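# Stack bowls in two nests, patterned and plain

## Task

Build two nested stacks of bowls, one holding every patterned bowl and the other every plain bowl, and then release all of them so neither hand is still holding a bowl.

## Robot and tools

Robot: two arms in a physics simulation. left_arm carries a left hand and right_arm a right hand; the left hand mirrors the right.

Frame: all poses, velocities and targets use the scene frame. Origin is at table height, halfway between the nominal arm bases; +z is up, +x points out across the table, and left_arm sits on the +y side (this is not the image left). Calibrated bases: left_arm at (-0.055, +0.565, 0), right_arm at (+0.088, -0.594, 0) m. Printed hand positions may be off by a few centimetres, more at long reach.

Hand point axes (right hand): +z runs along straight fingers toward the tips, +y comes out of the palm face, +x crosses the palm away from the thumb (on the left hand +x points toward the thumb). A rigid mast near the wrist on the palm side can strike objects.

The row: every motion command is a row of 48 numbers, each in [-1, 1], always covering both arms. Order: left_arm dx, dy, dz, rx, ry, rz; then 16 left hand places; then left_gripper current_limit and speed; then the same 24 for right_arm. In each hand's 16 places only the first four are used, the grasp numbers a, b, c, d (each -1 to +1); the other 12 must be exactly 0 or the row is rejected. All four at 0 opens the hand. a curls index and middle at their outer joints; b bends all three fingers at the knuckle; c brings the thumb round in front of the palm and the index toward it; d curls the ring finger. For example (0, 0.75, 0.75, 0) or (0.4, 0.6, 0.8, 0) give closed pinch shapes. To keep a grip or leave a hand unchanged, resend its previous grasp numbers; zeros are a command to open, not 'no change'.

current_limit maps -1..+1 to 0..550 mA per motor (minimum 11 mA); very low values may not lift a finger. speed sets how fast set-points travel: (speed+1)/2 of 8.5 rad/s. Initial values are +0.4 and -0.6; whatever you last sent persists.

Pose numbers: dx, dy, dz, rx, ry, rz are offsets, not absolute poses, measured along scene axes from the arm's Hand target as it stands when the action or move begins; rotation is about the Hand target position. 1.0 equals 0.6 m for translation or 180 degrees for rotation; rx, ry, rz form one rotation vector. Sending the same offset twice moves twice. Six zeros re-request the current Hand target (useful when the hand settled short). Orientation commands are clipped to 32 degrees from the measured orientation per step.

Tools:
- execute_actions(actions, cameras): actions is a list of actions; each action is up to 15 rows, one per 1/30 s step, the last row held to fill 15 steps. Every row within an action counts from the action's start pose. An empty list returns state plus all camera images.
- move(target, speed, blend, stop_force, zero, blocking, cameras): straight-line path for each hand point toward the offset given in target (one 48-number row, or up to 15 rows all measured from the same Hand targets). speed is m/s, 0.002 to 3.2, default 0.25 (turns up to twice that in rad/s), one value or one per target. blend in metres rounds corners in a list. stop_force in N (4 to 120) ends an arm's path when its wrist sensor feels that much push against the motion; not reliable for rotating hands or light loose objects; omit it when backing off a contact. zero (default true) re-zeroes moving arms first. blocking=false returns after about 0.5 s while motion continues (not allowed with stop_force). Moves last 0.5 to 10 s and do not avoid obstacles or the other arm.
- wait(seconds, cameras): 0 to 10 s, arms hold their last command.
- stop(cameras): brakes a running move.
- zoom_image(camera, region): camera is cam_head_left, cam_head_right or cam_high; region is [x0, y0, x1, y1] pixels, at most 504 each way, on the latest image (all three are 672x504).
- zero_wrist_force(arm): arm is left_arm or right_arm; tares the wrist sensor.
- finished_scene(scene): ends the scene, scene is 1 or omitted. Irreversible.

Results: per arm Hand target (last commanded pose, base for the next offsets), end_effector_position in metres, end_effector_quat_wxyz, velocities, joint positions and torques, Wrist force and Wrist torque in the end effector's own axes plus a peak line. Per hand: hand_goal, hand_measured, hand_current_ma, hand_state (moving, goal, blocked, overload), hand_current_limit, hand_speed. A move adds a 'move:' line with the ending (done, off_target, moving, held, fault) and limits such as paced or held. done means within 3 mm and 2 degrees but does not prove contact or no contact.

Cautions: arms are stiff; aiming even slightly past a solid contact, or about 150 N of force, or exceeding joint torque limits (wrist joints only about 24 to 27 N m) stops the arm for 10 s. Arms touching each other, or one hand squeezing the other's fingers, can fail the scene. Motors drawing 495 mA or more for 5 s shut down. Long holds or stretched arms heat motors; at 85 °C the arm brakes for 30 to 60 s. Avoid paths near an arm's own base. Do not drop bowls from height, release moving bowls, slam into the table, or let anything leave the table. Objects may get occasional small nudges.

Each tool is called after "Emit:" as name([rows], argument=value, ...), one row to a line, values as JSON.

## Session

Emit:
execute_actions(actions=[], cameras=["all"])

Scene clock: 0.00 s.
left_arm: end_effector_position=(+0.8001, +0.6829, +0.2171) hand_goal=(+0.754, +0.000, +0.576, +0.696, +0.754, +0.000, +0.576, +0.696, +0.754, +0.000, +0.576, +0.696, +0.714, +0.678, +0.226, +0.168) hand_measured=(+0.754, +0.000, +0.576, +0.696, +0.754, +0.000, +0.576, +0.696, +0.754, +0.000, +0.576, +0.696, +0.714, +0.678, +0.226, +0.168) hand_current_ma=(+0, +0, +0, +0, +0, +0, +0, +0, +0, +0, +0, +0, +0, +0, +0, +0) hand_state=(goal, goal, goal, goal, goal, goal, goal, goal, goal, goal, goal, goal, goal, goal, goal, goal) hand_current_limit=0.40 hand_speed=-0.60 end_effector_quat_wxyz=(+0.059, -0.470, +0.877, +0.082) | right_arm: end_effector_position=(+0.3845, +0.3355, +0.2539) hand_goal=(+0.754, +0.000, +0.576, +0.696, +0.754, +0.000, +0.576, +0.696, +0.754, +0.000, +0.576, +0.696, +0.714, +0.678, +0.226, +0.168) hand_measured=(+0.754, +0.000, +0.576, +0.696, +0.754, +0.000, +0.576, +0.696, +0.754, +0.000, +0.576, +0.696, +0.714, +0.678, +0.226, +0.168) hand_current_ma=(+0, +0, +0, +0, +0, +0, +0, +0, +0, +0, +0, +0, +0, +0, +0, +0) hand_state=(goal, goal, goal, goal, goal, goal, goal, goal, goal, goal, goal, goal, goal, goal, goal, goal) hand_current_limit=0.40 hand_speed=-0.60 end_effector_quat_wxyz=(-0.278, -0.360, +0.888, +0.069)
Joint positions: left_arm=[-0.172 -0.682 0.879 1.376 1.369 0.443] | right_arm=[0.903 -0.553 0.749 1.819 1.185 1.613]
Joint velocities: within noise
Joint torques (N m): no reading
Motor temperatures (°C): left_arm=[26 29 25 38 26 37] | right_arm=[29 31 26 32 41 33]
Wrist force (N): no reading
Wrist torque (N m): no reading
Wrist force, peak (N): no reading
Hand target: left_arm +0.8001, +0.6829, +0.2171; +0.059, -0.470, +0.877, +0.082 | right_arm +0.3845, +0.3355, +0.2539; -0.278, -0.360, +0.888, +0.069

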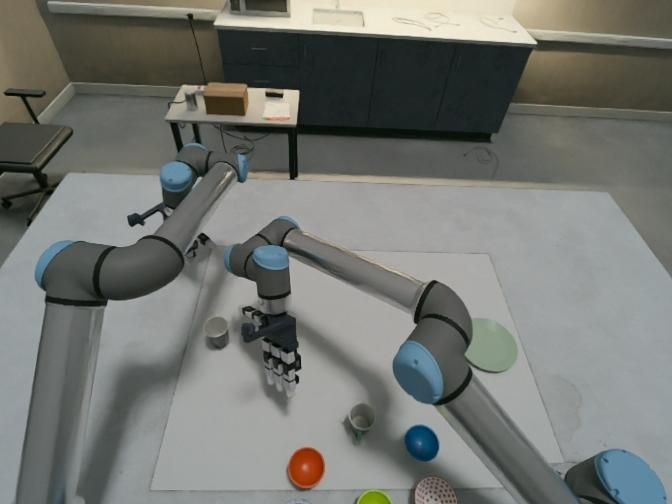

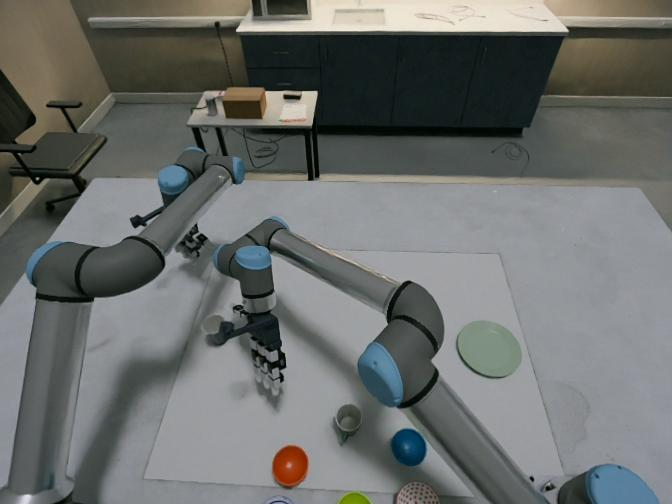

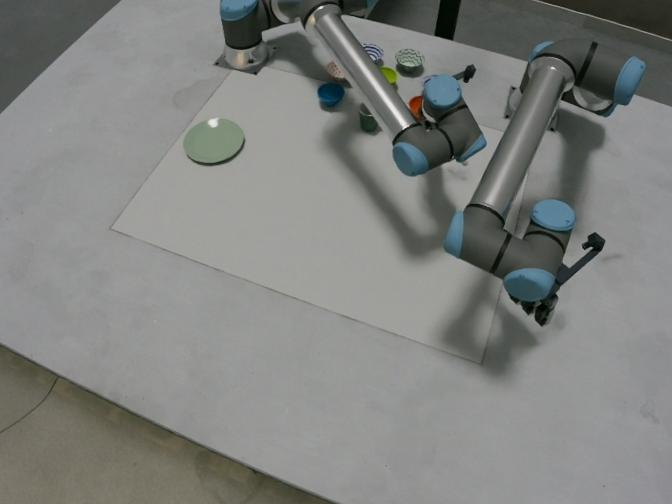

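Emit:
zoom_image(camera="cam_high", region=[290, 20, 490, 170])

Emit:
zoom_image(camera="cam_head_left", region=[240, 360, 500, 504])

Emit:
zoom_image(camera="cam_head_right", region=[220, 360, 480, 504])

Scaled by 2.520.

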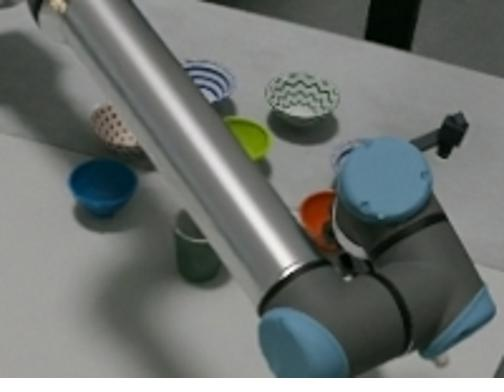

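Scaled by 1.938.

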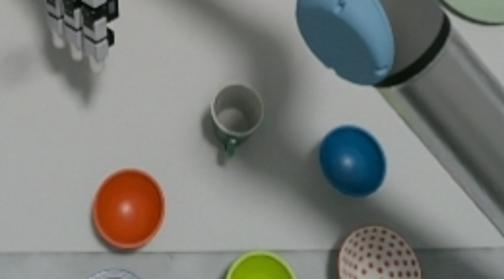

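Scaled by 1.938.

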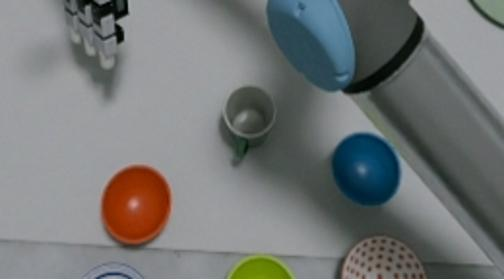

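Emit:
move([
  [0,0,0,0,0,0, 0,0,0,0,0,0,0,0,0,0,0,0,0,0,0,0, 0.4,-0.6, 0,0,0.3,0,0,0, 0,0,0,0,0,0,0,0,0,0,0,0,0,0,0,0, 0.4,-0.6],
  [0,0,0,0,0,0, 0,0,0,0,0,0,0,0,0,0,0,0,0,0,0,0, 0.4,-0.6, 0.7,-0.75,0.35,0,0,0, 0,0,0,0,0,0,0,0,0,0,0,0,0,0,0,0, 0.4,-0.6],
], speed=0.3, blend=0.05, cameras=["all"])

Scene clock: 6.97 s.
left_arm: end_effector_position=(+0.8001, +0.6829, +0.2171) hand_goal=(+0.750, +0.000, +0.580, +0.700, +0.750, +0.000, +0.580, +0.700, +0.750, +0.000, +0.580, +0.700, +0.710, +0.680, +0.230, +0.170) hand_measured=(+0.752, +0.000, +0.578, +0.698, +0.752, +0.000, +0.578, +0.698, +0.752, +0.000, +0.578, +0.698, +0.714, +0.678, +0.224, +0.168) hand_current_ma=(+5, +0, -6, -7, +5, +0, -6, -7, +5, +0, -7, -7, +9, -7, -22, -8) hand_state=(goal, goal, goal, goal, goal, goal, goal, goal, goal, goal, goal, goal, goal, goal, goal, goal) hand_current_limit=0.40 hand_speed=-0.60 end_effector_quat_wxyz=(+0.059, -0.470, +0.877, +0.082) | right_arm: end_effector_position=(+0.8044, -0.1144, +0.4638) hand_goal=(+0.750, +0.000, +0.580, +0.700, +0.750, +0.000, +0.580, +0.700, +0.750, +0.000, +0.580, +0.700, +0.710, +0.680, +0.230, +0.170) hand_measured=(+0.754, +0.000, +0.578, +0.698, +0.754, +0.000, +0.578, +0.698, +0.754, +0.000, +0.578, +0.698, +0.714, +0.678, +0.224, +0.168) hand_current_ma=(+4, +0, -2, -3, +4, +0, -2, -4, +4, +0, -2, -3, +6, -3, -11, -4) hand_state=(goal, goal, goal, goal, goal, goal, goal, goal, goal, goal, goal, goal, goal, goal, goal, goal) hand_current_limit=0.40 hand_speed=-0.60 end_effector_quat_wxyz=(-0.278, -0.360, +0.888, +0.069)
Joint positions: left_arm=[-0.172 -0.682 0.879 1.376 1.369 0.443] | right_arm=[0.267 -0.621 0.533 2.236 1.504 1.046]
Joint torques (N m): left_arm=[1.1 -104.21 -42.15 4.83 -0.75 0.33] | right_arm=[-6.45 -105.71 -50.54 10.26 2.32 -1.44]
Wrist force (N): left_arm=[0.3 -0.1 0.2] | right_arm=[-0.1 1.1 0.4]
Wrist torque (N m): left_arm=[-0.03 -0.02 0.02] | right_arm=[0.16 0.00 0.11]
Wrist force, peak (N): left_arm=[-0.7 0.1 0.9] | right_arm=[0.0 2.4 1.3]
Hand target: left_arm +0.8001, +0.6829, +0.2171; +0.059, -0.470, +0.877, +0.082 | right_arm +0.8045, -0.1145, +0.4639; -0.278, -0.360, +0.888, +0.069
Off the commanded pose: left_arm 0.000 m, 0 deg | right_arm 0.000 m, 0 deg.
move: done; blend cut to 0 m at target 1

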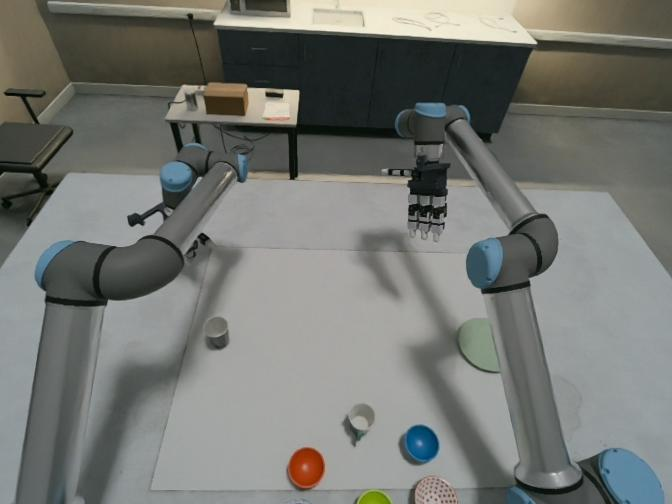

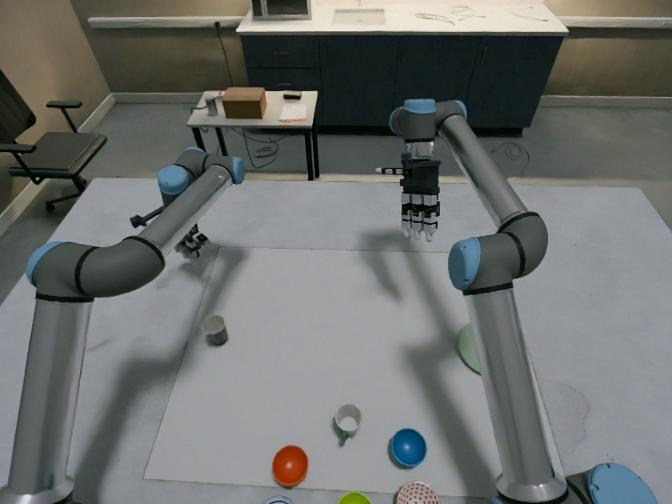

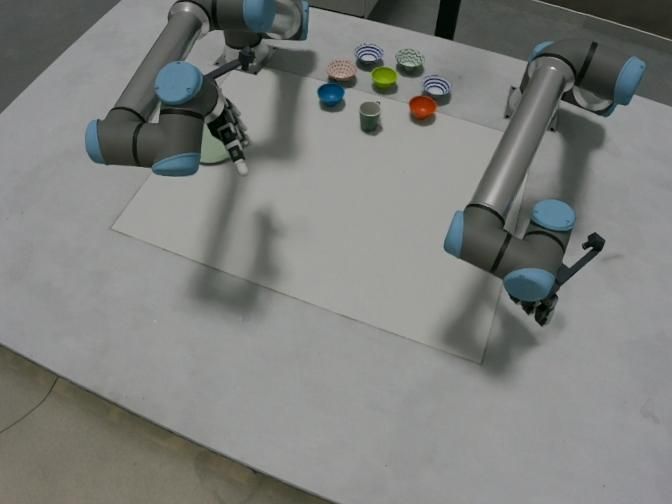

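Emit:
zoom_image(camera="cam_high", region=[300, 30, 460, 150])

Emit:
zoom_image(camera="cam_high", region=[310, 35, 390, 95])

Emit:
zoom_image(camera="cam_high", region=[380, 40, 460, 100])

Scaled by 3.150.

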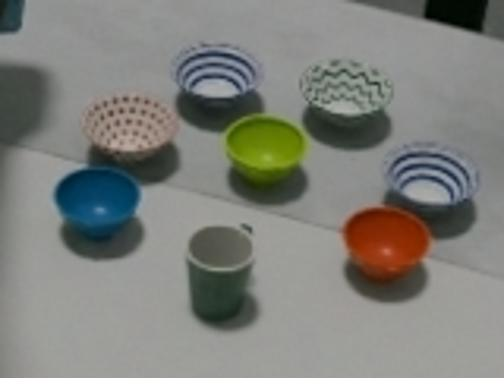

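Scaled by 6.300.

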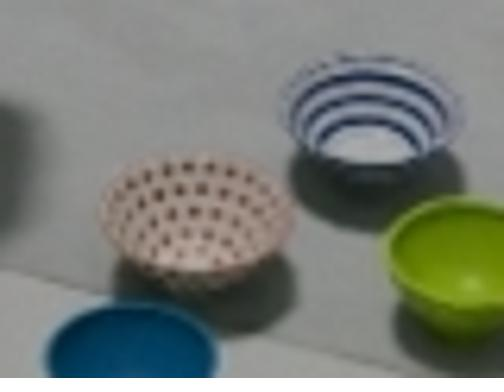

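Scaled by 6.300.

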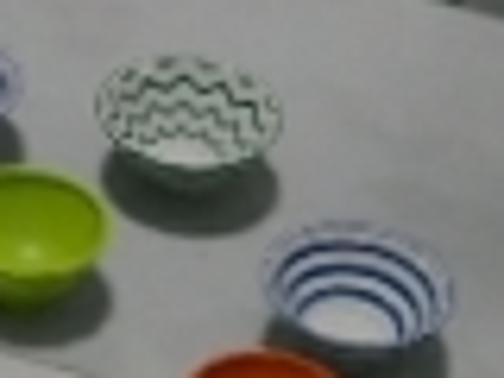

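Emit:
zoom_image(camera="cam_high", region=[60, 0, 320, 195])

Emit:
zoom_image(camera="cam_high", region=[430, 170, 630, 340])

Emit:
zoom_image(camera="cam_head_left", region=[370, 80, 510, 260])

Emit:
zoom_image(camera="cam_head_right", region=[360, 80, 500, 260])

Scaled by 1.938.

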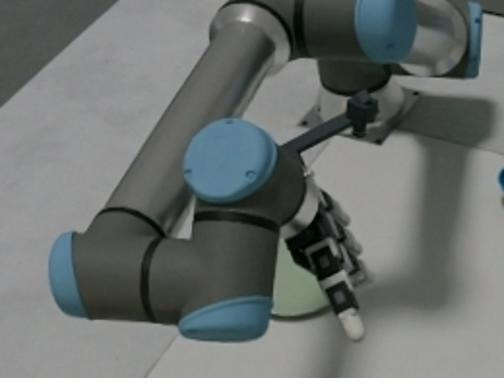

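Scaled by 2.520.

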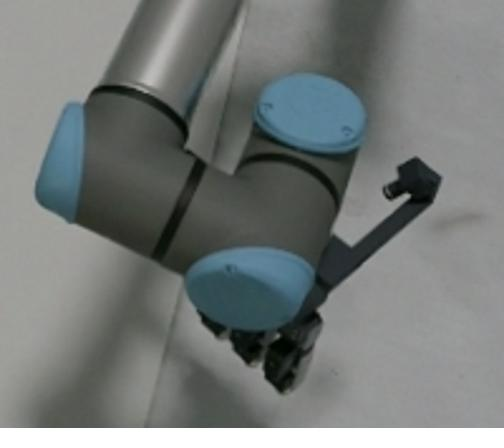

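Scaled by 2.800.

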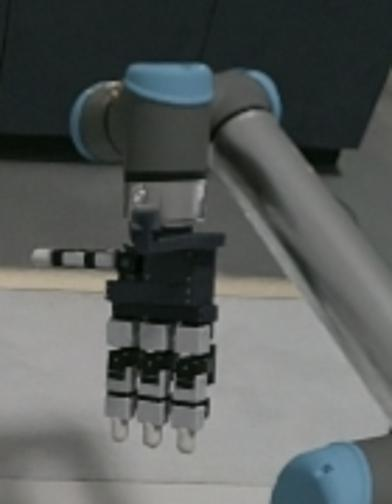

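Scaled by 2.800.

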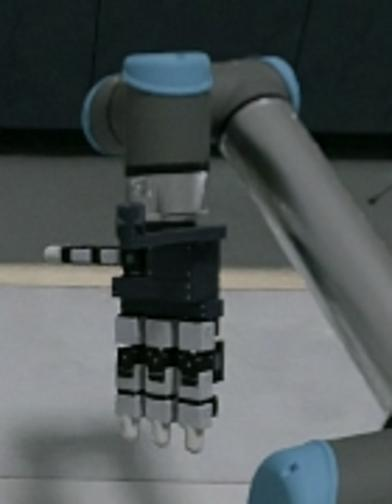

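Emit:
zoom_image(camera="cam_high", region=[90, 40, 290, 250])

Emit:
zoom_image(camera="cam_high", region=[400, 40, 600, 190])

Emit:
zoom_image(camera="cam_high", region=[420, 180, 580, 380])

Scaled by 2.400.

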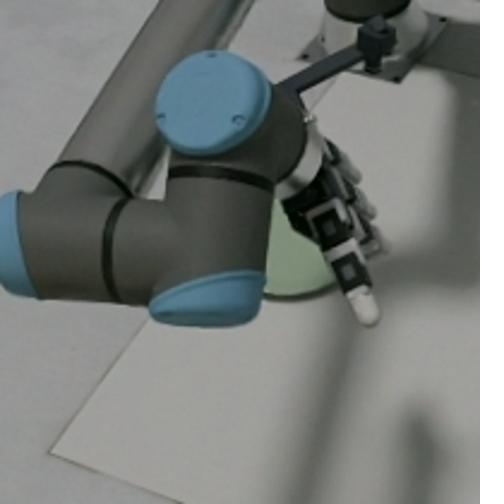

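Scaled by 2.520.

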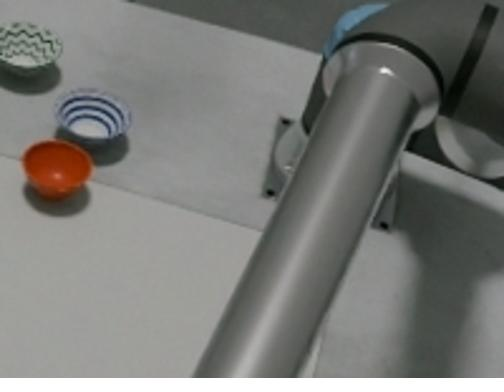

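Scaled by 2.520.

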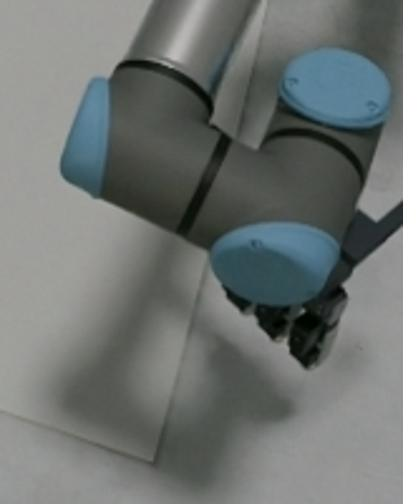

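Emit:
move(target=[0,0,0,0,0,0, 0,0,0,0,0,0,0,0,0,0,0,0,0,0,0,0, 0.4,-0.6, -0.5908,0.1908,-0.0232,0.1678,-0.1825,0.5000, 0,0.6,0.75,0.5,0,0,0,0,0,0,0,0,0,0,0,0, 0.4,-0.6], speed=0.35, cameras=["all"])

Scene clock: 27.93 s.
left_arm: end_effector_position=(+0.8001, +0.6829, +0.2171) hand_goal=(+0.750, +0.000, +0.580, +0.700, +0.750, +0.000, +0.580, +0.700, +0.750, +0.000, +0.580, +0.700, +0.710, +0.680, +0.230, +0.170) hand_measured=(+0.752, +0.000, +0.578, +0.698, +0.752, +0.000, +0.578, +0.698, +0.752, +0.000, +0.578, +0.698, +0.714, +0.678, +0.224, +0.168) hand_current_ma=(+5, +0, -6, -7, +5, +0, -6, -7, +5, +0, -7, -7, +9, -7, -22, -8) hand_state=(goal, goal, goal, goal, goal, goal, goal, goal, goal, goal, goal, goal, goal, goal, goal, goal) hand_current_limit=0.40 hand_speed=-0.60 end_effector_quat_wxyz=(+0.059, -0.470, +0.877, +0.082) | right_arm: end_effector_position=(+0.4501, +0.0000, +0.4499) hand_goal=(-0.272, +0.000, +0.298, +0.820, -0.200, +0.000, +0.460, +0.926, -0.188, +0.000, -0.220, +0.270, -0.564, +0.680, +0.042, +0.178) hand_measured=(-0.250, +0.000, +0.306, +0.818, -0.180, +0.000, +0.466, +0.924, -0.170, +0.000, -0.214, +0.274, -0.560, +0.678, +0.040, +0.174) hand_current_ma=(+52, +0, +12, -3, +48, +0, +7, -3, +41, +0, +9, +4, +4, -2, -3, -6) hand_state=(blocked, goal, goal, goal, blocked, goal, goal, goal, goal, goal, goal, goal, goal, goal, goal, goal) hand_current_limit=0.40 hand_speed=-0.60 end_effector_quat_wxyz=(-0.081, +0.923, -0.374, +0.033)
Joint positions: left_arm=[-0.172 -0.682 0.879 1.376 1.369 0.443] | right_arm=[0.743 -1.139 1.154 1.38 1.559 -0.059]
Joint torques (N m): left_arm=[0.67 -102.31 -42.32 4.73 -1.16 0.68] | right_arm=[10.43 -94.57 -28.36 1.04 -3.34 -0.9]
Wrist force (N): left_arm=[0.1 0.1 0.5] | right_arm=[-0.6 0.2 0.3]
Wrist torque (N m): left_arm=[-0.03 0.01 0.00] | right_arm=[0.30 -0.11 0.27]
Wrist force, peak (N): left_arm=[-0.8 0.1 0.8] | right_arm=[-1.6 0.6 0.4]
Hand target: left_arm +0.8001, +0.6829, +0.2171; +0.059, -0.470, +0.877, +0.082 | right_arm +0.4500, +0.0000, +0.4499; -0.082, +0.923, -0.374, +0.033
Off the commanded pose: left_arm 0.000 m, 0 deg | right_arm 0.000 m, 0 deg.
move: done

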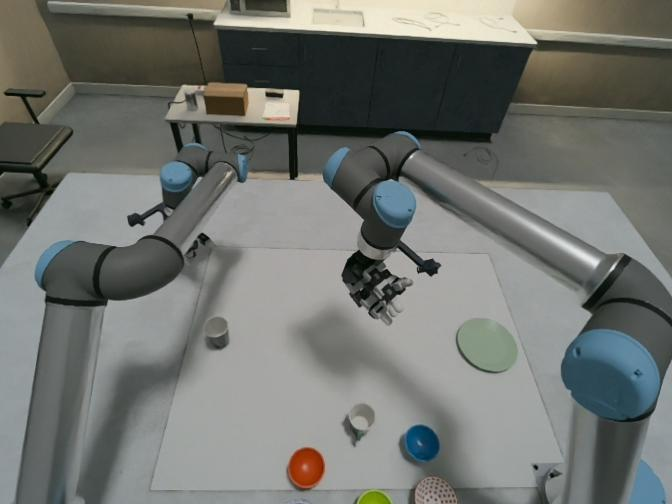

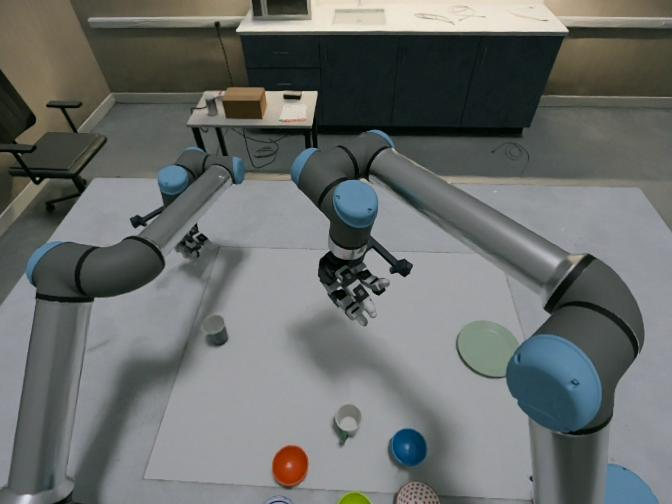

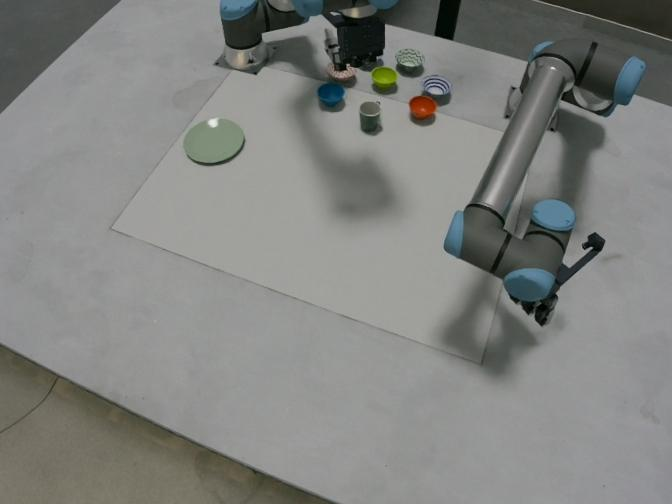

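Emit:
zoom_image(camera="cam_head_left", region=[320, 220, 450, 340])

Emit:
zoom_image(camera="cam_high", region=[300, 0, 420, 110])

Scaled by 3.877.

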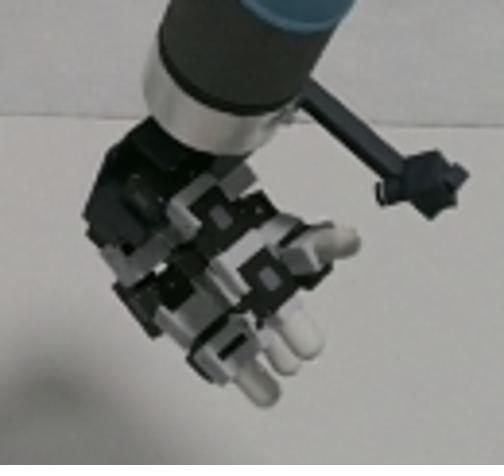

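Scaled by 4.200.

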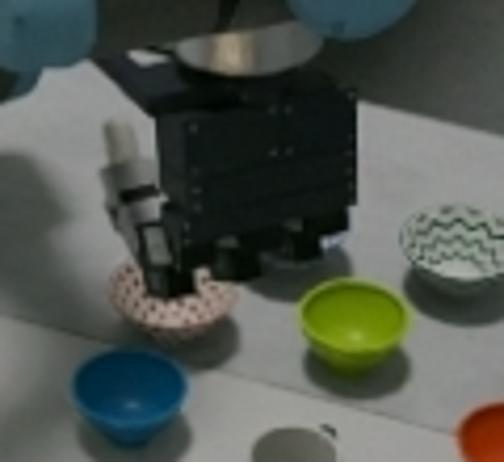

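Emit:
move(target=[0,0,0,0,0,0, 0,0,0,0,0,0,0,0,0,0,0,0,0,0,0,0, 0.4,-0.6, -0.59,0.1783,-0.30,0.1807,-0.1025,0.1563, 0,0.74,0.75,0.5,0,0,0,0,0,0,0,0,0,0,0,0, 0.4,-0.6], speed=0.3, cameras=["cam_high"])

Emit:
zoom_image(camera="cam_high", region=[330, 0, 480, 120])

Scene clock: 31.23 s.
left_arm: end_effector_position=(+0.8001, +0.6829, +0.2171) hand_goal=(+0.750, +0.000, +0.580, +0.700, +0.750, +0.000, +0.580, +0.700, +0.750, +0.000, +0.580, +0.700, +0.710, +0.680, +0.230, +0.170) hand_measured=(+0.752, +0.000, +0.578, +0.698, +0.752, +0.000, +0.578, +0.698, +0.752, +0.000, +0.578, +0.698, +0.714, +0.678, +0.224, +0.168) hand_current_ma=(+5, +0, -6, -7, +5, +0, -6, -7, +5, +0, -7, -7, +9, -7, -22, -8) hand_state=(goal, goal, goal, goal, goal, goal, goal, goal, goal, goal, goal, goal, goal, goal, goal, goal) hand_current_limit=0.40 hand_speed=-0.60 end_effector_quat_wxyz=(+0.059, -0.470, +0.877, +0.082) | right_arm: end_effector_position=(+0.0961, +0.1069, +0.2700) hand_goal=(-0.462, +0.000, +0.340, +0.848, -0.444, +0.000, +0.432, +0.926, -0.398, +0.000, -0.220, +0.298, -0.564, +0.680, +0.042, +0.206) hand_measured=(-0.446, +0.000, +0.340, +0.846, -0.428, +0.000, +0.438, +0.924, -0.384, +0.000, -0.214, +0.296, -0.562, +0.678, +0.040, +0.204) hand_current_ma=(+35, +0, +0, -3, +32, +0, +8, -3, +29, +0, +9, -3, +2, -2, -3, -5) hand_state=(goal, goal, goal, goal, goal, goal, goal, goal, goal, goal, goal, goal, goal, goal, goal, goal) hand_current_limit=0.40 hand_speed=-0.60 end_effector_quat_wxyz=(-0.396, +0.909, -0.119, +0.052)
Joint positions: left_arm=[-0.172 -0.682 0.879 1.376 1.369 0.443] | right_arm=[1.269 -1.415 1.768 0.396 1.539 -0.029]
Joint torques (N m): left_arm=[0.67 -103.7 -41.22 4.59 -0.79 0.39] | right_arm=[11.2 -44.16 -29.17 -0.85 2.33 2.63]
Wrist force (N): left_arm=[0.0 0.1 0.6] | right_arm=[-0.6 -0.7 0.1]
Wrist torque (N m): left_arm=[-0.03 0.01 -0.01] | right_arm=[0.40 -0.01 0.29]
Wrist force, peak (N): left_arm=[-0.7 0.1 0.8] | right_arm=[-2.3 0.4 0.9]
Hand target: left_arm +0.8001, +0.6829, +0.2171; +0.059, -0.470, +0.877, +0.082 | right_arm +0.0960, +0.1070, +0.2699; -0.396, +0.909, -0.119, +0.052
Off the commanded pose: left_arm 0.000 m, 0 deg | right_arm 0.000 m, 0 deg.
move: done
Images, in order (width x height): cam_high 672x504.

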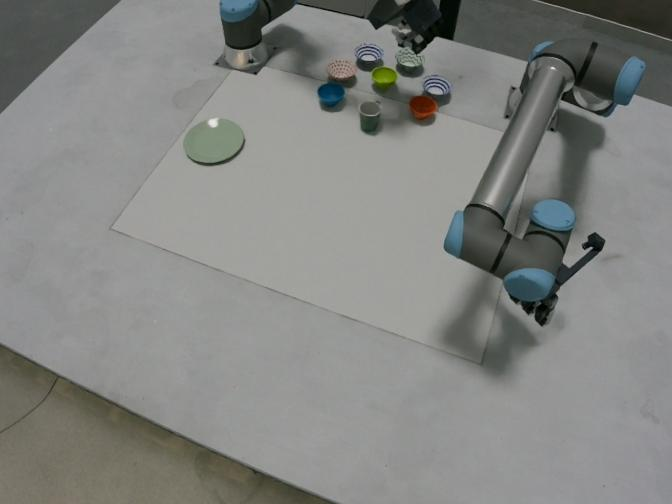

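Scaled by 3.360.

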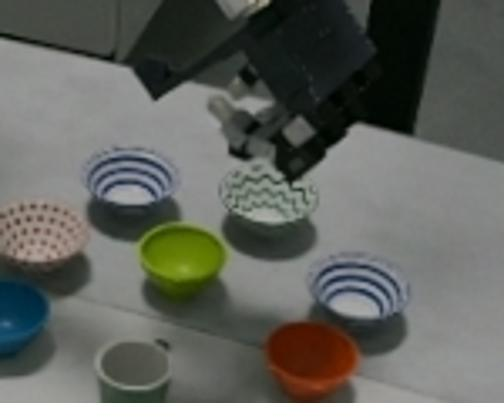

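Emit:
move(target=[0,0,0,0,0,0, 0,0,0,0,0,0,0,0,0,0,0,0,0,0,0,0, 0.4,-0.6, 0,0,-0.25,0,0,0, 0,0.74,0.75,0.5,0,0,0,0,0,0,0,0,0,0,0,0, 0.4,-0.6], speed=0.2, cameras=["cam_high"])

Emit:
zoom_image(camera="cam_high", region=[350, 20, 440, 100])

Scene clock: 33.00 s.
left_arm: end_effector_position=(+0.8001, +0.6829, +0.2171) hand_goal=(+0.750, +0.000, +0.580, +0.700, +0.750, +0.000, +0.580, +0.700, +0.750, +0.000, +0.580, +0.700, +0.710, +0.680, +0.230, +0.170) hand_measured=(+0.752, +0.000, +0.578, +0.698, +0.752, +0.000, +0.578, +0.698, +0.752, +0.000, +0.578, +0.698, +0.714, +0.678, +0.224, +0.168) hand_current_ma=(+5, +0, -6, -7, +5, +0, -6, -7, +5, +0, -7, -7, +9, -7, -22, -8) hand_state=(goal, goal, goal, goal, goal, goal, goal, goal, goal, goal, goal, goal, goal, goal, goal, goal) hand_current_limit=0.40 hand_speed=-0.60 end_effector_quat_wxyz=(+0.059, -0.470, +0.877, +0.082) | right_arm: end_effector_position=(+0.0960, +0.1070, +0.1201) hand_goal=(-0.462, +0.000, +0.340, +0.848, -0.444, +0.000, +0.432, +0.926, -0.398, +0.000, -0.220, +0.298, -0.564, +0.680, +0.042, +0.206) hand_measured=(-0.448, +0.000, +0.340, +0.846, -0.430, +0.000, +0.438, +0.924, -0.384, +0.000, -0.214, +0.296, -0.562, +0.678, +0.040, +0.204) hand_current_ma=(+32, +0, +0, -3, +30, +0, +8, -3, +27, +0, +9, -3, +2, -2, -3, -5) hand_state=(goal, goal, goal, goal, goal, goal, goal, goal, goal, goal, goal, goal, goal, goal, goal, goal) hand_current_limit=0.40 hand_speed=-0.60 end_effector_quat_wxyz=(-0.396, +0.909, -0.119, +0.052)
Joint positions: left_arm=[-0.172 -0.682 0.879 1.376 1.369 0.443] | right_arm=[1.269 -1.296 1.916 0.129 1.539 -0.029]
Joint torques (N m): left_arm=[-1.63 -102.86 -41.84 4.55 -0.71 0.63] | right_arm=[12.07 -47.48 -23.46 -1.24 2.04 2.66]
Wrist force (N): left_arm=[-0.3 -0.1 0.2] | right_arm=[-0.6 -0.5 0.1]
Wrist torque (N m): left_arm=[-0.04 0.04 -0.03] | right_arm=[0.47 0.02 0.30]
Wrist force, peak (N): left_arm=[-0.4 -0.3 0.9] | right_arm=[-0.8 -1.5 -0.8]
Hand target: left_arm +0.8001, +0.6829, +0.2171; +0.059, -0.470, +0.877, +0.082 | right_arm +0.0960, +0.1070, +0.1199; -0.396, +0.909, -0.119, +0.052
Off the commanded pose: left_arm 0.000 m, 0 deg | right_arm 0.000 m, 0 deg.
move: done
Images, in order (width x height): cam_high 672x504.

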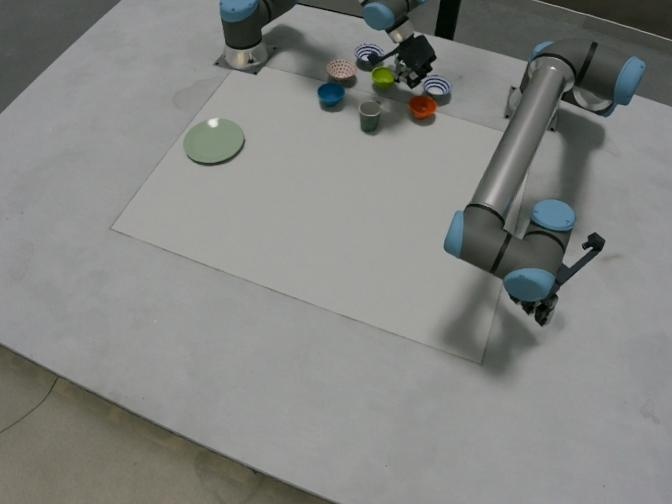

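Scaled by 5.600.

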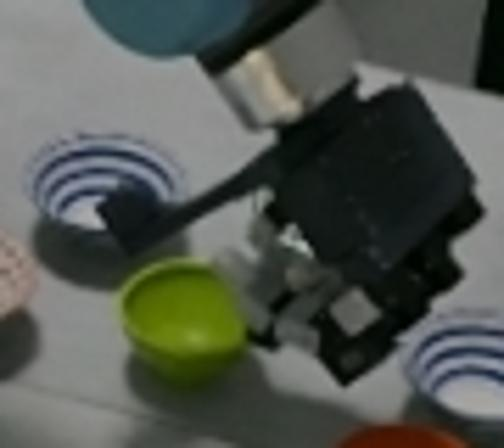

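Emit:
move([
  [0,0,0,0,0,0, 0,0,0,0,0,0,0,0,0,0,0,0,0,0,0,0, 0.4,-0.6, 0.0198,-0.0033,-0.02,0.0537,-0.0144,0, 0,0.77,0.75,0.5,0,0,0,0,0,0,0,0,0,0,0,0, 0.4,-0.6],
], speed=0.15)

Emit:
move(target=[0,0,0,0,0,0, 0,0,0,0,0,0,0,0,0,0,0,0,0,0,0,0, 0.4,-0.6, 0,0,-0.0983,0,0,0, 0,0.77,0.75,0.5,0,0,0,0,0,0,0,0,0,0,0,0, 0.4,-0.6], speed=0.06, stop_force=5, cameras=["cam_high"])

Emit:
zoom_image(camera="cam_high", region=[350, 20, 440, 100])

Scene clock: 35.60 s.
left_arm: end_effector_position=(+0.8001, +0.6829, +0.2171) hand_goal=(+0.750, +0.000, +0.580, +0.700, +0.750, +0.000, +0.580, +0.700, +0.750, +0.000, +0.580, +0.700, +0.710, +0.680, +0.230, +0.170) hand_measured=(+0.752, +0.000, +0.578, +0.698, +0.752, +0.000, +0.578, +0.698, +0.752, +0.000, +0.578, +0.698, +0.714, +0.678, +0.224, +0.168) hand_current_ma=(+5, +0, -6, -7, +5, +0, -6, -7, +5, +0, -7, -7, +9, -7, -22, -8) hand_state=(goal, goal, goal, goal, goal, goal, goal, goal, goal, goal, goal, goal, goal, goal, goal, goal) hand_current_limit=0.40 hand_speed=-0.60 end_effector_quat_wxyz=(+0.059, -0.470, +0.877, +0.082) | right_arm: end_effector_position=(+0.1079, +0.1050, +0.1080) hand_goal=(-0.502, +0.000, +0.348, +0.854, -0.498, +0.000, +0.426, +0.926, -0.442, +0.000, -0.220, +0.304, -0.564, +0.680, +0.042, +0.212) hand_measured=(-0.488, +0.000, +0.348, +0.852, -0.486, +0.000, +0.432, +0.924, -0.430, +0.000, -0.214, +0.302, -0.562, +0.678, +0.040, +0.210) hand_current_ma=(+27, +0, -1, -3, +26, +0, +7, -3, +24, +0, +9, -3, +2, -2, -3, -4) hand_state=(goal, goal, goal, goal, goal, goal, goal, goal, goal, goal, goal, goal, goal, goal, goal, goal) hand_current_limit=0.40 hand_speed=-0.60 end_effector_quat_wxyz=(-0.474, +0.871, -0.114, +0.062)
Joint positions: left_arm=[-0.172 -0.682 0.879 1.376 1.369 0.443] | right_arm=[1.243 -1.35 2.042 -0.116 1.512 -0.038]
Joint torques (N m): left_arm=[-0.25 -103.61 -41.54 4.51 -1.31 0.3] | right_arm=[-6.06 -70.67 -22.97 -1.91 -3.29 -0.33]
Wrist force (N): left_arm=[-0.5 0.1 -0.1] | right_arm=[-0.7 -0.2 0.3]
Wrist torque (N m): left_arm=[0.02 0.07 -0.05] | right_arm=[0.47 0.03 0.32]
Wrist force, peak (N): left_arm=[-0.8 0.1 0.6] | right_arm=[-0.5 1.1 -1.4]
Hand target: left_arm +0.8001, +0.6829, +0.2171; +0.059, -0.470, +0.877, +0.082 | right_arm +0.1079, +0.1050, +0.1079; -0.474, +0.871, -0.114, +0.062
Off the commanded pose: left_arm 0.000 m, 0 deg | right_arm 0.000 m, 0 deg.
move: done

Scene clock: 37.77 s.
left_arm: end_effector_position=(+0.8001, +0.6829, +0.2171) hand_goal=(+0.750, +0.000, +0.580, +0.700, +0.750, +0.000, +0.580, +0.700, +0.750, +0.000, +0.580, +0.700, +0.710, +0.680, +0.230, +0.170) hand_measured=(+0.752, +0.000, +0.578, +0.698, +0.752, +0.000, +0.578, +0.698, +0.752, +0.000, +0.578, +0.698, +0.714, +0.678, +0.224, +0.168) hand_current_ma=(+5, +0, -6, -7, +5, +0, -6, -7, +5, +0, -7, -7, +9, -7, -22, -8) hand_state=(goal, goal, goal, goal, goal, goal, goal, goal, goal, goal, goal, goal, goal, goal, goal, goal) hand_current_limit=0.40 hand_speed=-0.60 end_effector_quat_wxyz=(+0.059, -0.470, +0.877, +0.082) | right_arm: end_effector_position=(+0.1079, +0.1050, +0.0490) hand_goal=(-0.502, +0.000, +0.348, +0.854, -0.498, +0.000, +0.426, +0.926, -0.442, +0.000, -0.220, +0.304, -0.564, +0.680, +0.042, +0.212) hand_measured=(-0.488, +0.000, +0.348, +0.852, -0.486, +0.000, +0.432, +0.924, -0.430, +0.000, -0.214, +0.302, -0.562, +0.678, +0.040, +0.210) hand_current_ma=(+27, +0, -1, -3, +26, +0, +7, -3, +24, +0, +9, -3, +2, -2, -3, -3) hand_state=(goal, goal, goal, goal, goal, goal, goal, goal, goal, goal, goal, goal, goal, goal, goal, goal) hand_current_limit=0.40 hand_speed=-0.60 end_effector_quat_wxyz=(-0.474, +0.871, -0.114, +0.062)
Joint positions: left_arm=[-0.172 -0.682 0.879 1.376 1.369 0.443] | right_arm=[1.243 -1.276 2.081 -0.23 1.512 -0.038]
Joint torques (N m): left_arm=[0.98 -103.9 -42.08 4.76 -0.86 0.56] | right_arm=[7.04 -46.27 -17.82 -1.81 0.47 1.47]
Wrist force (N): left_arm=[0.1 0.4 0.6] | right_arm=[-0.4 -0.6 -0.4]
Wrist torque (N m): left_arm=[0.00 0.01 -0.01] | right_arm=[0.49 0.07 0.35]
Wrist force, peak (N): left_arm=[-1.2 0.4 0.0] | right_arm=[-0.6 -1.2 -0.1]
Hand target: left_arm +0.8001, +0.6829, +0.2171; +0.059, -0.470, +0.877, +0.082 | right_arm +0.1079, +0.1050, +0.0490; -0.474, +0.871, -0.114, +0.062
Off the commanded pose: left_arm 0.000 m, 0 deg | right_arm 0.000 m, 0 deg.
move: done
Images, in order (width x height): cam_high 672x504.

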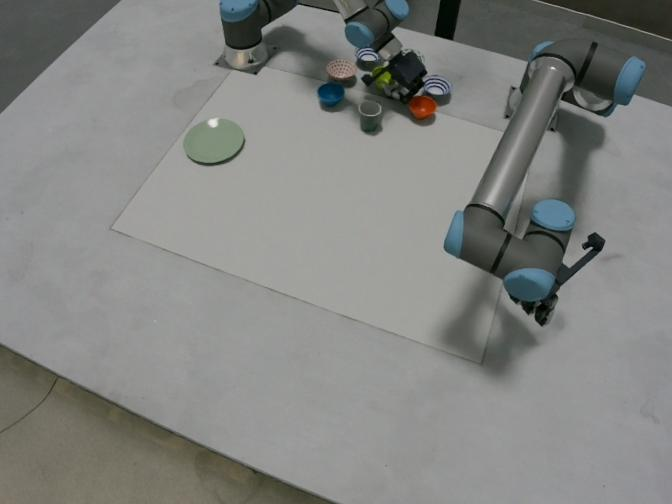

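Scaled by 5.600.

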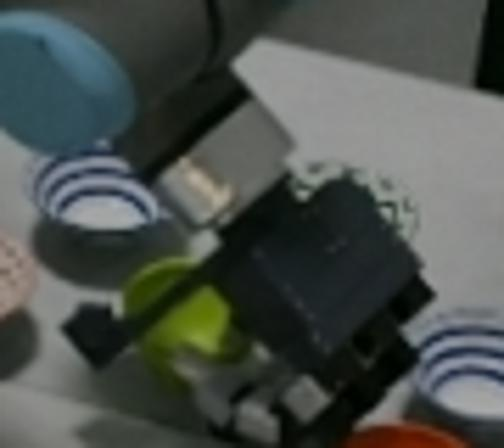

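Emit:
move(target=[0,0,0,0,0,0, 0,0,0,0,0,0,0,0,0,0,0,0,0,0,0,0, 0.4,-0.6, 0,0,0,0,0,0, 0,1.0,0.75,0.5,0,0,0,0,0,0,0,0,0,0,0,0, 0.4,-0.85], speed=0.06, cameras=["cam_high"])

Emit:
zoom_image(camera="cam_high", region=[350, 20, 440, 100])

Scene clock: 39.20 s.
left_arm: end_effector_position=(+0.8001, +0.6829, +0.2171) hand_goal=(+0.750, +0.000, +0.580, +0.700, +0.750, +0.000, +0.580, +0.700, +0.750, +0.000, +0.580, +0.700, +0.710, +0.680, +0.230, +0.170) hand_measured=(+0.752, +0.000, +0.578, +0.698, +0.752, +0.000, +0.578, +0.698, +0.752, +0.000, +0.578, +0.698, +0.714, +0.678, +0.224, +0.168) hand_current_ma=(+5, +0, -6, -7, +5, +0, -6, -7, +5, +0, -7, -7, +9, -7, -22, -8) hand_state=(goal, goal, goal, goal, goal, goal, goal, goal, goal, goal, goal, goal, goal, goal, goal, goal) hand_current_limit=0.40 hand_speed=-0.60 end_effector_quat_wxyz=(+0.059, -0.470, +0.877, +0.082) | right_arm: end_effector_position=(+0.1079, +0.1050, +0.0489) hand_goal=(-0.812, +0.000, +0.418, +0.900, -0.900, +0.000, +0.380, +0.926, -0.788, +0.000, -0.220, +0.350, -0.564, +0.680, +0.042, +0.258) hand_measured=(-0.682, +0.006, +0.446, +0.912, -0.878, -0.002, +0.386, +0.928, -0.730, +0.008, -0.210, +0.350, -0.572, +0.678, +0.058, +0.264) hand_current_ma=(+385, +8, +69, +21, +52, -2, +10, +2, +186, +11, +17, +1, -15, -1, +46, +11) hand_state=(blocked, goal, blocked, goal, blocked, goal, goal, goal, blocked, goal, goal, goal, goal, goal, goal, goal) hand_current_limit=0.40 hand_speed=-0.85 end_effector_quat_wxyz=(-0.474, +0.871, -0.114, +0.062)
Joint positions: left_arm=[-0.172 -0.682 0.879 1.376 1.369 0.443] | right_arm=[1.243 -1.276 2.081 -0.23 1.512 -0.038]
Joint torques (N m): left_arm=[-0.17 -102.72 -42.48 4.75 -1.05 0.19] | right_arm=[6.21 -46.37 -19.15 -0.62 0.46 1.44]
Wrist force (N): left_arm=[-0.1 0.2 -0.1] | right_arm=[-0.6 0.1 -0.2]
Wrist torque (N m): left_arm=[0.03 0.01 -0.02] | right_arm=[0.65 0.10 0.34]
Wrist force, peak (N): left_arm=[-0.4 -0.2 0.9] | right_arm=[-0.9 -0.6 -0.2]
Hand target: left_arm +0.8001, +0.6829, +0.2171; +0.059, -0.470, +0.877, +0.082 | right_arm +0.1079, +0.1050, +0.0490; -0.474, +0.871, -0.114, +0.062
Off the commanded pose: left_arm 0.000 m, 0 deg | right_arm 0.000 m, 0 deg.
move: done
Images, in order (width x height): cam_high 672x504.

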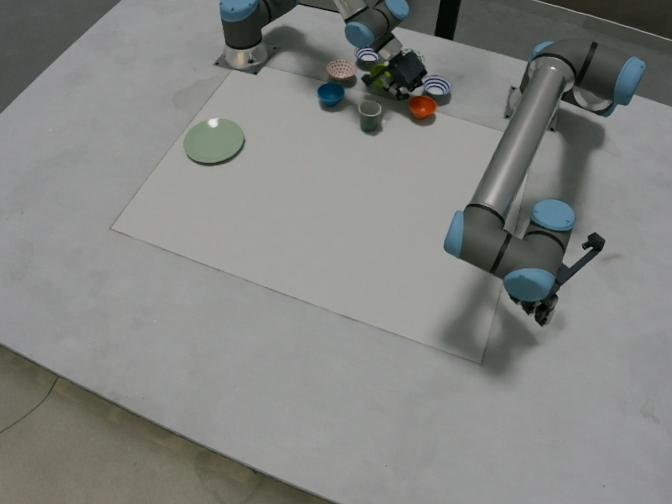

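Scaled by 5.600.

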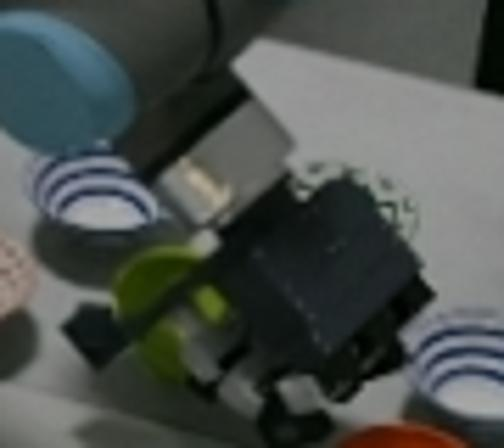

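Emit:
zoom_image(camera="cam_high", region=[360, 60, 410, 100])

Scaled by 10.080.

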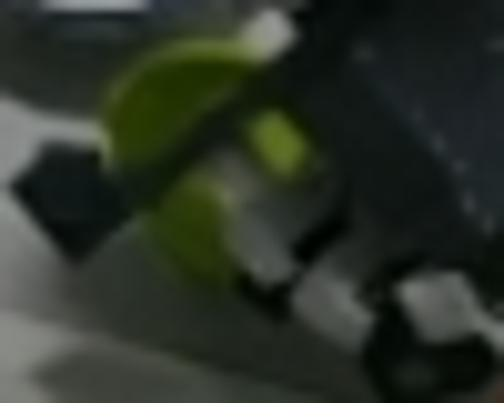

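Emit:
move(target=[0,0,0,0,0,0, 0,0,0,0,0,0,0,0,0,0,0,0,0,0,0,0, 0.4,-0.6, 0,0,0.0333,0,0,0, 0,1.0,0.75,0.5,0,0,0,0,0,0,0,0,0,0,0,0, 0.4,-0.85], speed=0.03, cameras=["cam_high"])

Emit:
zoom_image(camera="cam_high", region=[355, 45, 425, 105])

Scene clock: 41.37 s.
left_arm: end_effector_position=(+0.8001, +0.6829, +0.2171) hand_goal=(+0.750, +0.000, +0.580, +0.700, +0.750, +0.000, +0.580, +0.700, +0.750, +0.000, +0.580, +0.700, +0.710, +0.680, +0.230, +0.170) hand_measured=(+0.752, +0.000, +0.578, +0.698, +0.752, +0.000, +0.578, +0.698, +0.752, +0.000, +0.578, +0.698, +0.714, +0.678, +0.224, +0.168) hand_current_ma=(+5, +0, -6, -7, +5, +0, -6, -7, +5, +0, -7, -7, +9, -7, -22, -8) hand_state=(goal, goal, goal, goal, goal, goal, goal, goal, goal, goal, goal, goal, goal, goal, goal, goal) hand_current_limit=0.40 hand_speed=-0.60 end_effector_quat_wxyz=(+0.059, -0.470, +0.877, +0.082) | right_arm: end_effector_position=(+0.1079, +0.1050, +0.0688) hand_goal=(-0.812, +0.000, +0.418, +0.900, -0.900, +0.000, +0.380, +0.926, -0.788, +0.000, -0.220, +0.350, -0.564, +0.680, +0.042, +0.258) hand_measured=(-0.684, +0.008, +0.448, +0.912, -0.878, -0.002, +0.386, +0.928, -0.730, +0.008, -0.210, +0.350, -0.572, +0.680, +0.058, +0.264) hand_current_ma=(+385, +10, +72, +22, +50, -2, +9, +2, +186, +11, +18, +1, -15, -1, +47, +11) hand_state=(blocked, goal, blocked, goal, blocked, goal, goal, goal, blocked, goal, goal, goal, goal, goal, goal, goal) hand_current_limit=0.40 hand_speed=-0.85 end_effector_quat_wxyz=(-0.474, +0.871, -0.114, +0.062)
Joint positions: left_arm=[-0.172 -0.682 0.879 1.376 1.369 0.443] | right_arm=[1.243 -1.302 2.069 -0.192 1.512 -0.038]
Joint torques (N m): left_arm=[-0.53 -103.02 -42.21 4.51 -0.84 0.57] | right_arm=[4.62 -72.45 -42.95 4.22 0.18 1.29]
Wrist force (N): left_arm=[-0.4 0.4 0.1] | right_arm=[-0.6 0.0 0.2]
Wrist torque (N m): left_arm=[0.04 0.06 -0.05] | right_arm=[0.61 0.09 0.34]
Wrist force, peak (N): left_arm=[-0.8 -0.2 0.8] | right_arm=[-1.0 0.2 0.1]
Hand target: left_arm +0.8001, +0.6829, +0.2171; +0.059, -0.470, +0.877, +0.082 | right_arm +0.1079, +0.1050, +0.0689; -0.474, +0.871, -0.114, +0.062
Off the commanded pose: left_arm 0.000 m, 0 deg | right_arm 0.000 m, 0 deg.
move: done
Images, in order (width x height): cam_high 672x504.

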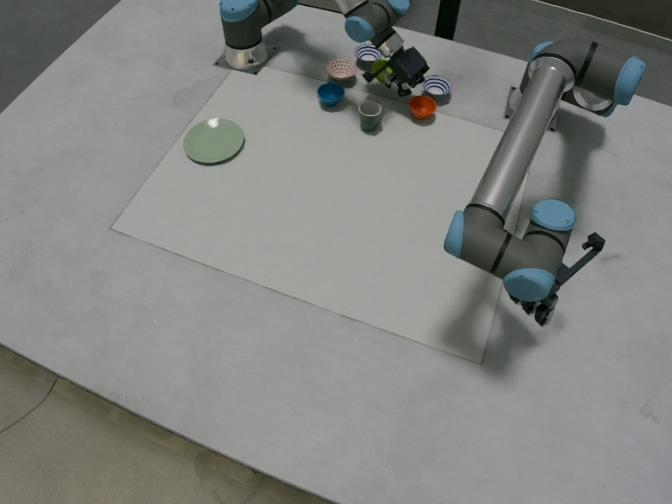

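Scaled by 7.200.

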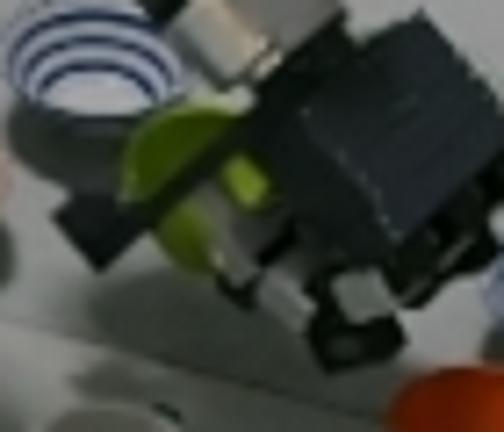

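Emit:
move(target=[0,0,0,0,0,0, 0,0,0,0,0,0,0,0,0,0,0,0,0,0,0,0, 0.4,-0.6, 0,0,0.11,0,0,0, 0,1.0,0.75,0.5,0,0,0,0,0,0,0,0,0,0,0,0, 0.4,-0.85], speed=0.06, cameras=["cam_high"])

Emit:
zoom_image(camera="cam_high", region=[355, 25, 425, 85])

Scene clock: 43.13 s.
left_arm: end_effector_position=(+0.8001, +0.6829, +0.2171) hand_goal=(+0.750, +0.000, +0.580, +0.700, +0.750, +0.000, +0.580, +0.700, +0.750, +0.000, +0.580, +0.700, +0.710, +0.680, +0.230, +0.170) hand_measured=(+0.752, +0.000, +0.578, +0.698, +0.752, +0.000, +0.578, +0.698, +0.752, +0.000, +0.578, +0.698, +0.714, +0.678, +0.224, +0.168) hand_current_ma=(+5, +0, -6, -7, +5, +0, -6, -7, +5, +0, -7, -7, +9, -7, -22, -8) hand_state=(goal, goal, goal, goal, goal, goal, goal, goal, goal, goal, goal, goal, goal, goal, goal, goal) hand_current_limit=0.40 hand_speed=-0.60 end_effector_quat_wxyz=(+0.059, -0.470, +0.877, +0.082) | right_arm: end_effector_position=(+0.1078, +0.1050, +0.1347) hand_goal=(-0.812, +0.000, +0.418, +0.900, -0.900, +0.000, +0.380, +0.926, -0.788, +0.000, -0.220, +0.350, -0.564, +0.680, +0.042, +0.258) hand_measured=(-0.684, +0.008, +0.448, +0.912, -0.878, -0.002, +0.386, +0.928, -0.730, +0.008, -0.210, +0.350, -0.572, +0.680, +0.058, +0.264) hand_current_ma=(+385, +10, +72, +22, +50, -2, +9, +2, +186, +11, +18, +1, -15, -1, +47, +11) hand_state=(blocked, goal, blocked, goal, blocked, goal, goal, goal, blocked, goal, goal, goal, goal, goal, goal, goal) hand_current_limit=0.40 hand_speed=-0.85 end_effector_quat_wxyz=(-0.474, +0.871, -0.114, +0.062)
Joint positions: left_arm=[-0.172 -0.682 0.879 1.376 1.369 0.443] | right_arm=[1.243 -1.38 2.021 -0.065 1.512 -0.038]
Joint torques (N m): left_arm=[-0.33 -103.65 -41.74 4.88 -0.83 0.61] | right_arm=[1.04 -72.1 -47.33 3.98 -0.52 -0.28]
Wrist force (N): left_arm=[-0.3 -0.1 0.7] | right_arm=[-0.8 -0.4 0.7]
Wrist torque (N m): left_arm=[-0.08 0.07 -0.03] | right_arm=[0.48 0.05 0.30]
Wrist force, peak (N): left_arm=[-0.7 0.7 0.3] | right_arm=[-0.6 -0.7 0.7]
Hand target: left_arm +0.8001, +0.6829, +0.2171; +0.059, -0.470, +0.877, +0.082 | right_arm +0.1079, +0.1050, +0.1349; -0.474, +0.871, -0.114, +0.062
Off the commanded pose: left_arm 0.000 m, 0 deg | right_arm 0.000 m, 0 deg.
move: done
Images, in order (width x height): cam_high 672x504.

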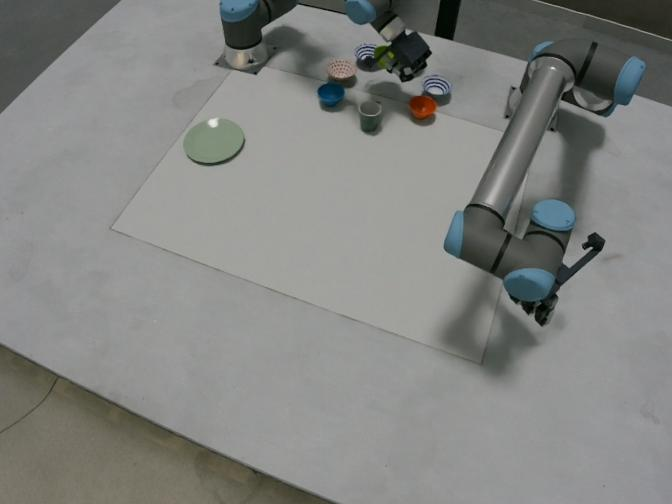

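Scaled by 7.200.

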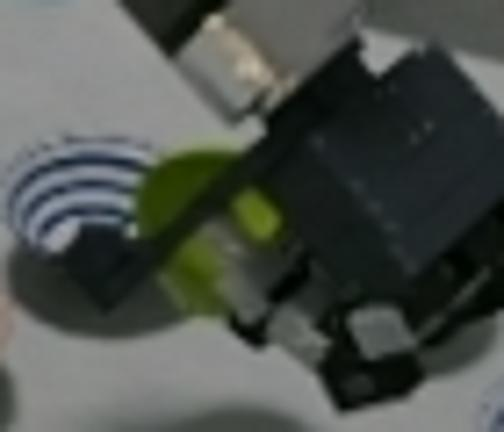

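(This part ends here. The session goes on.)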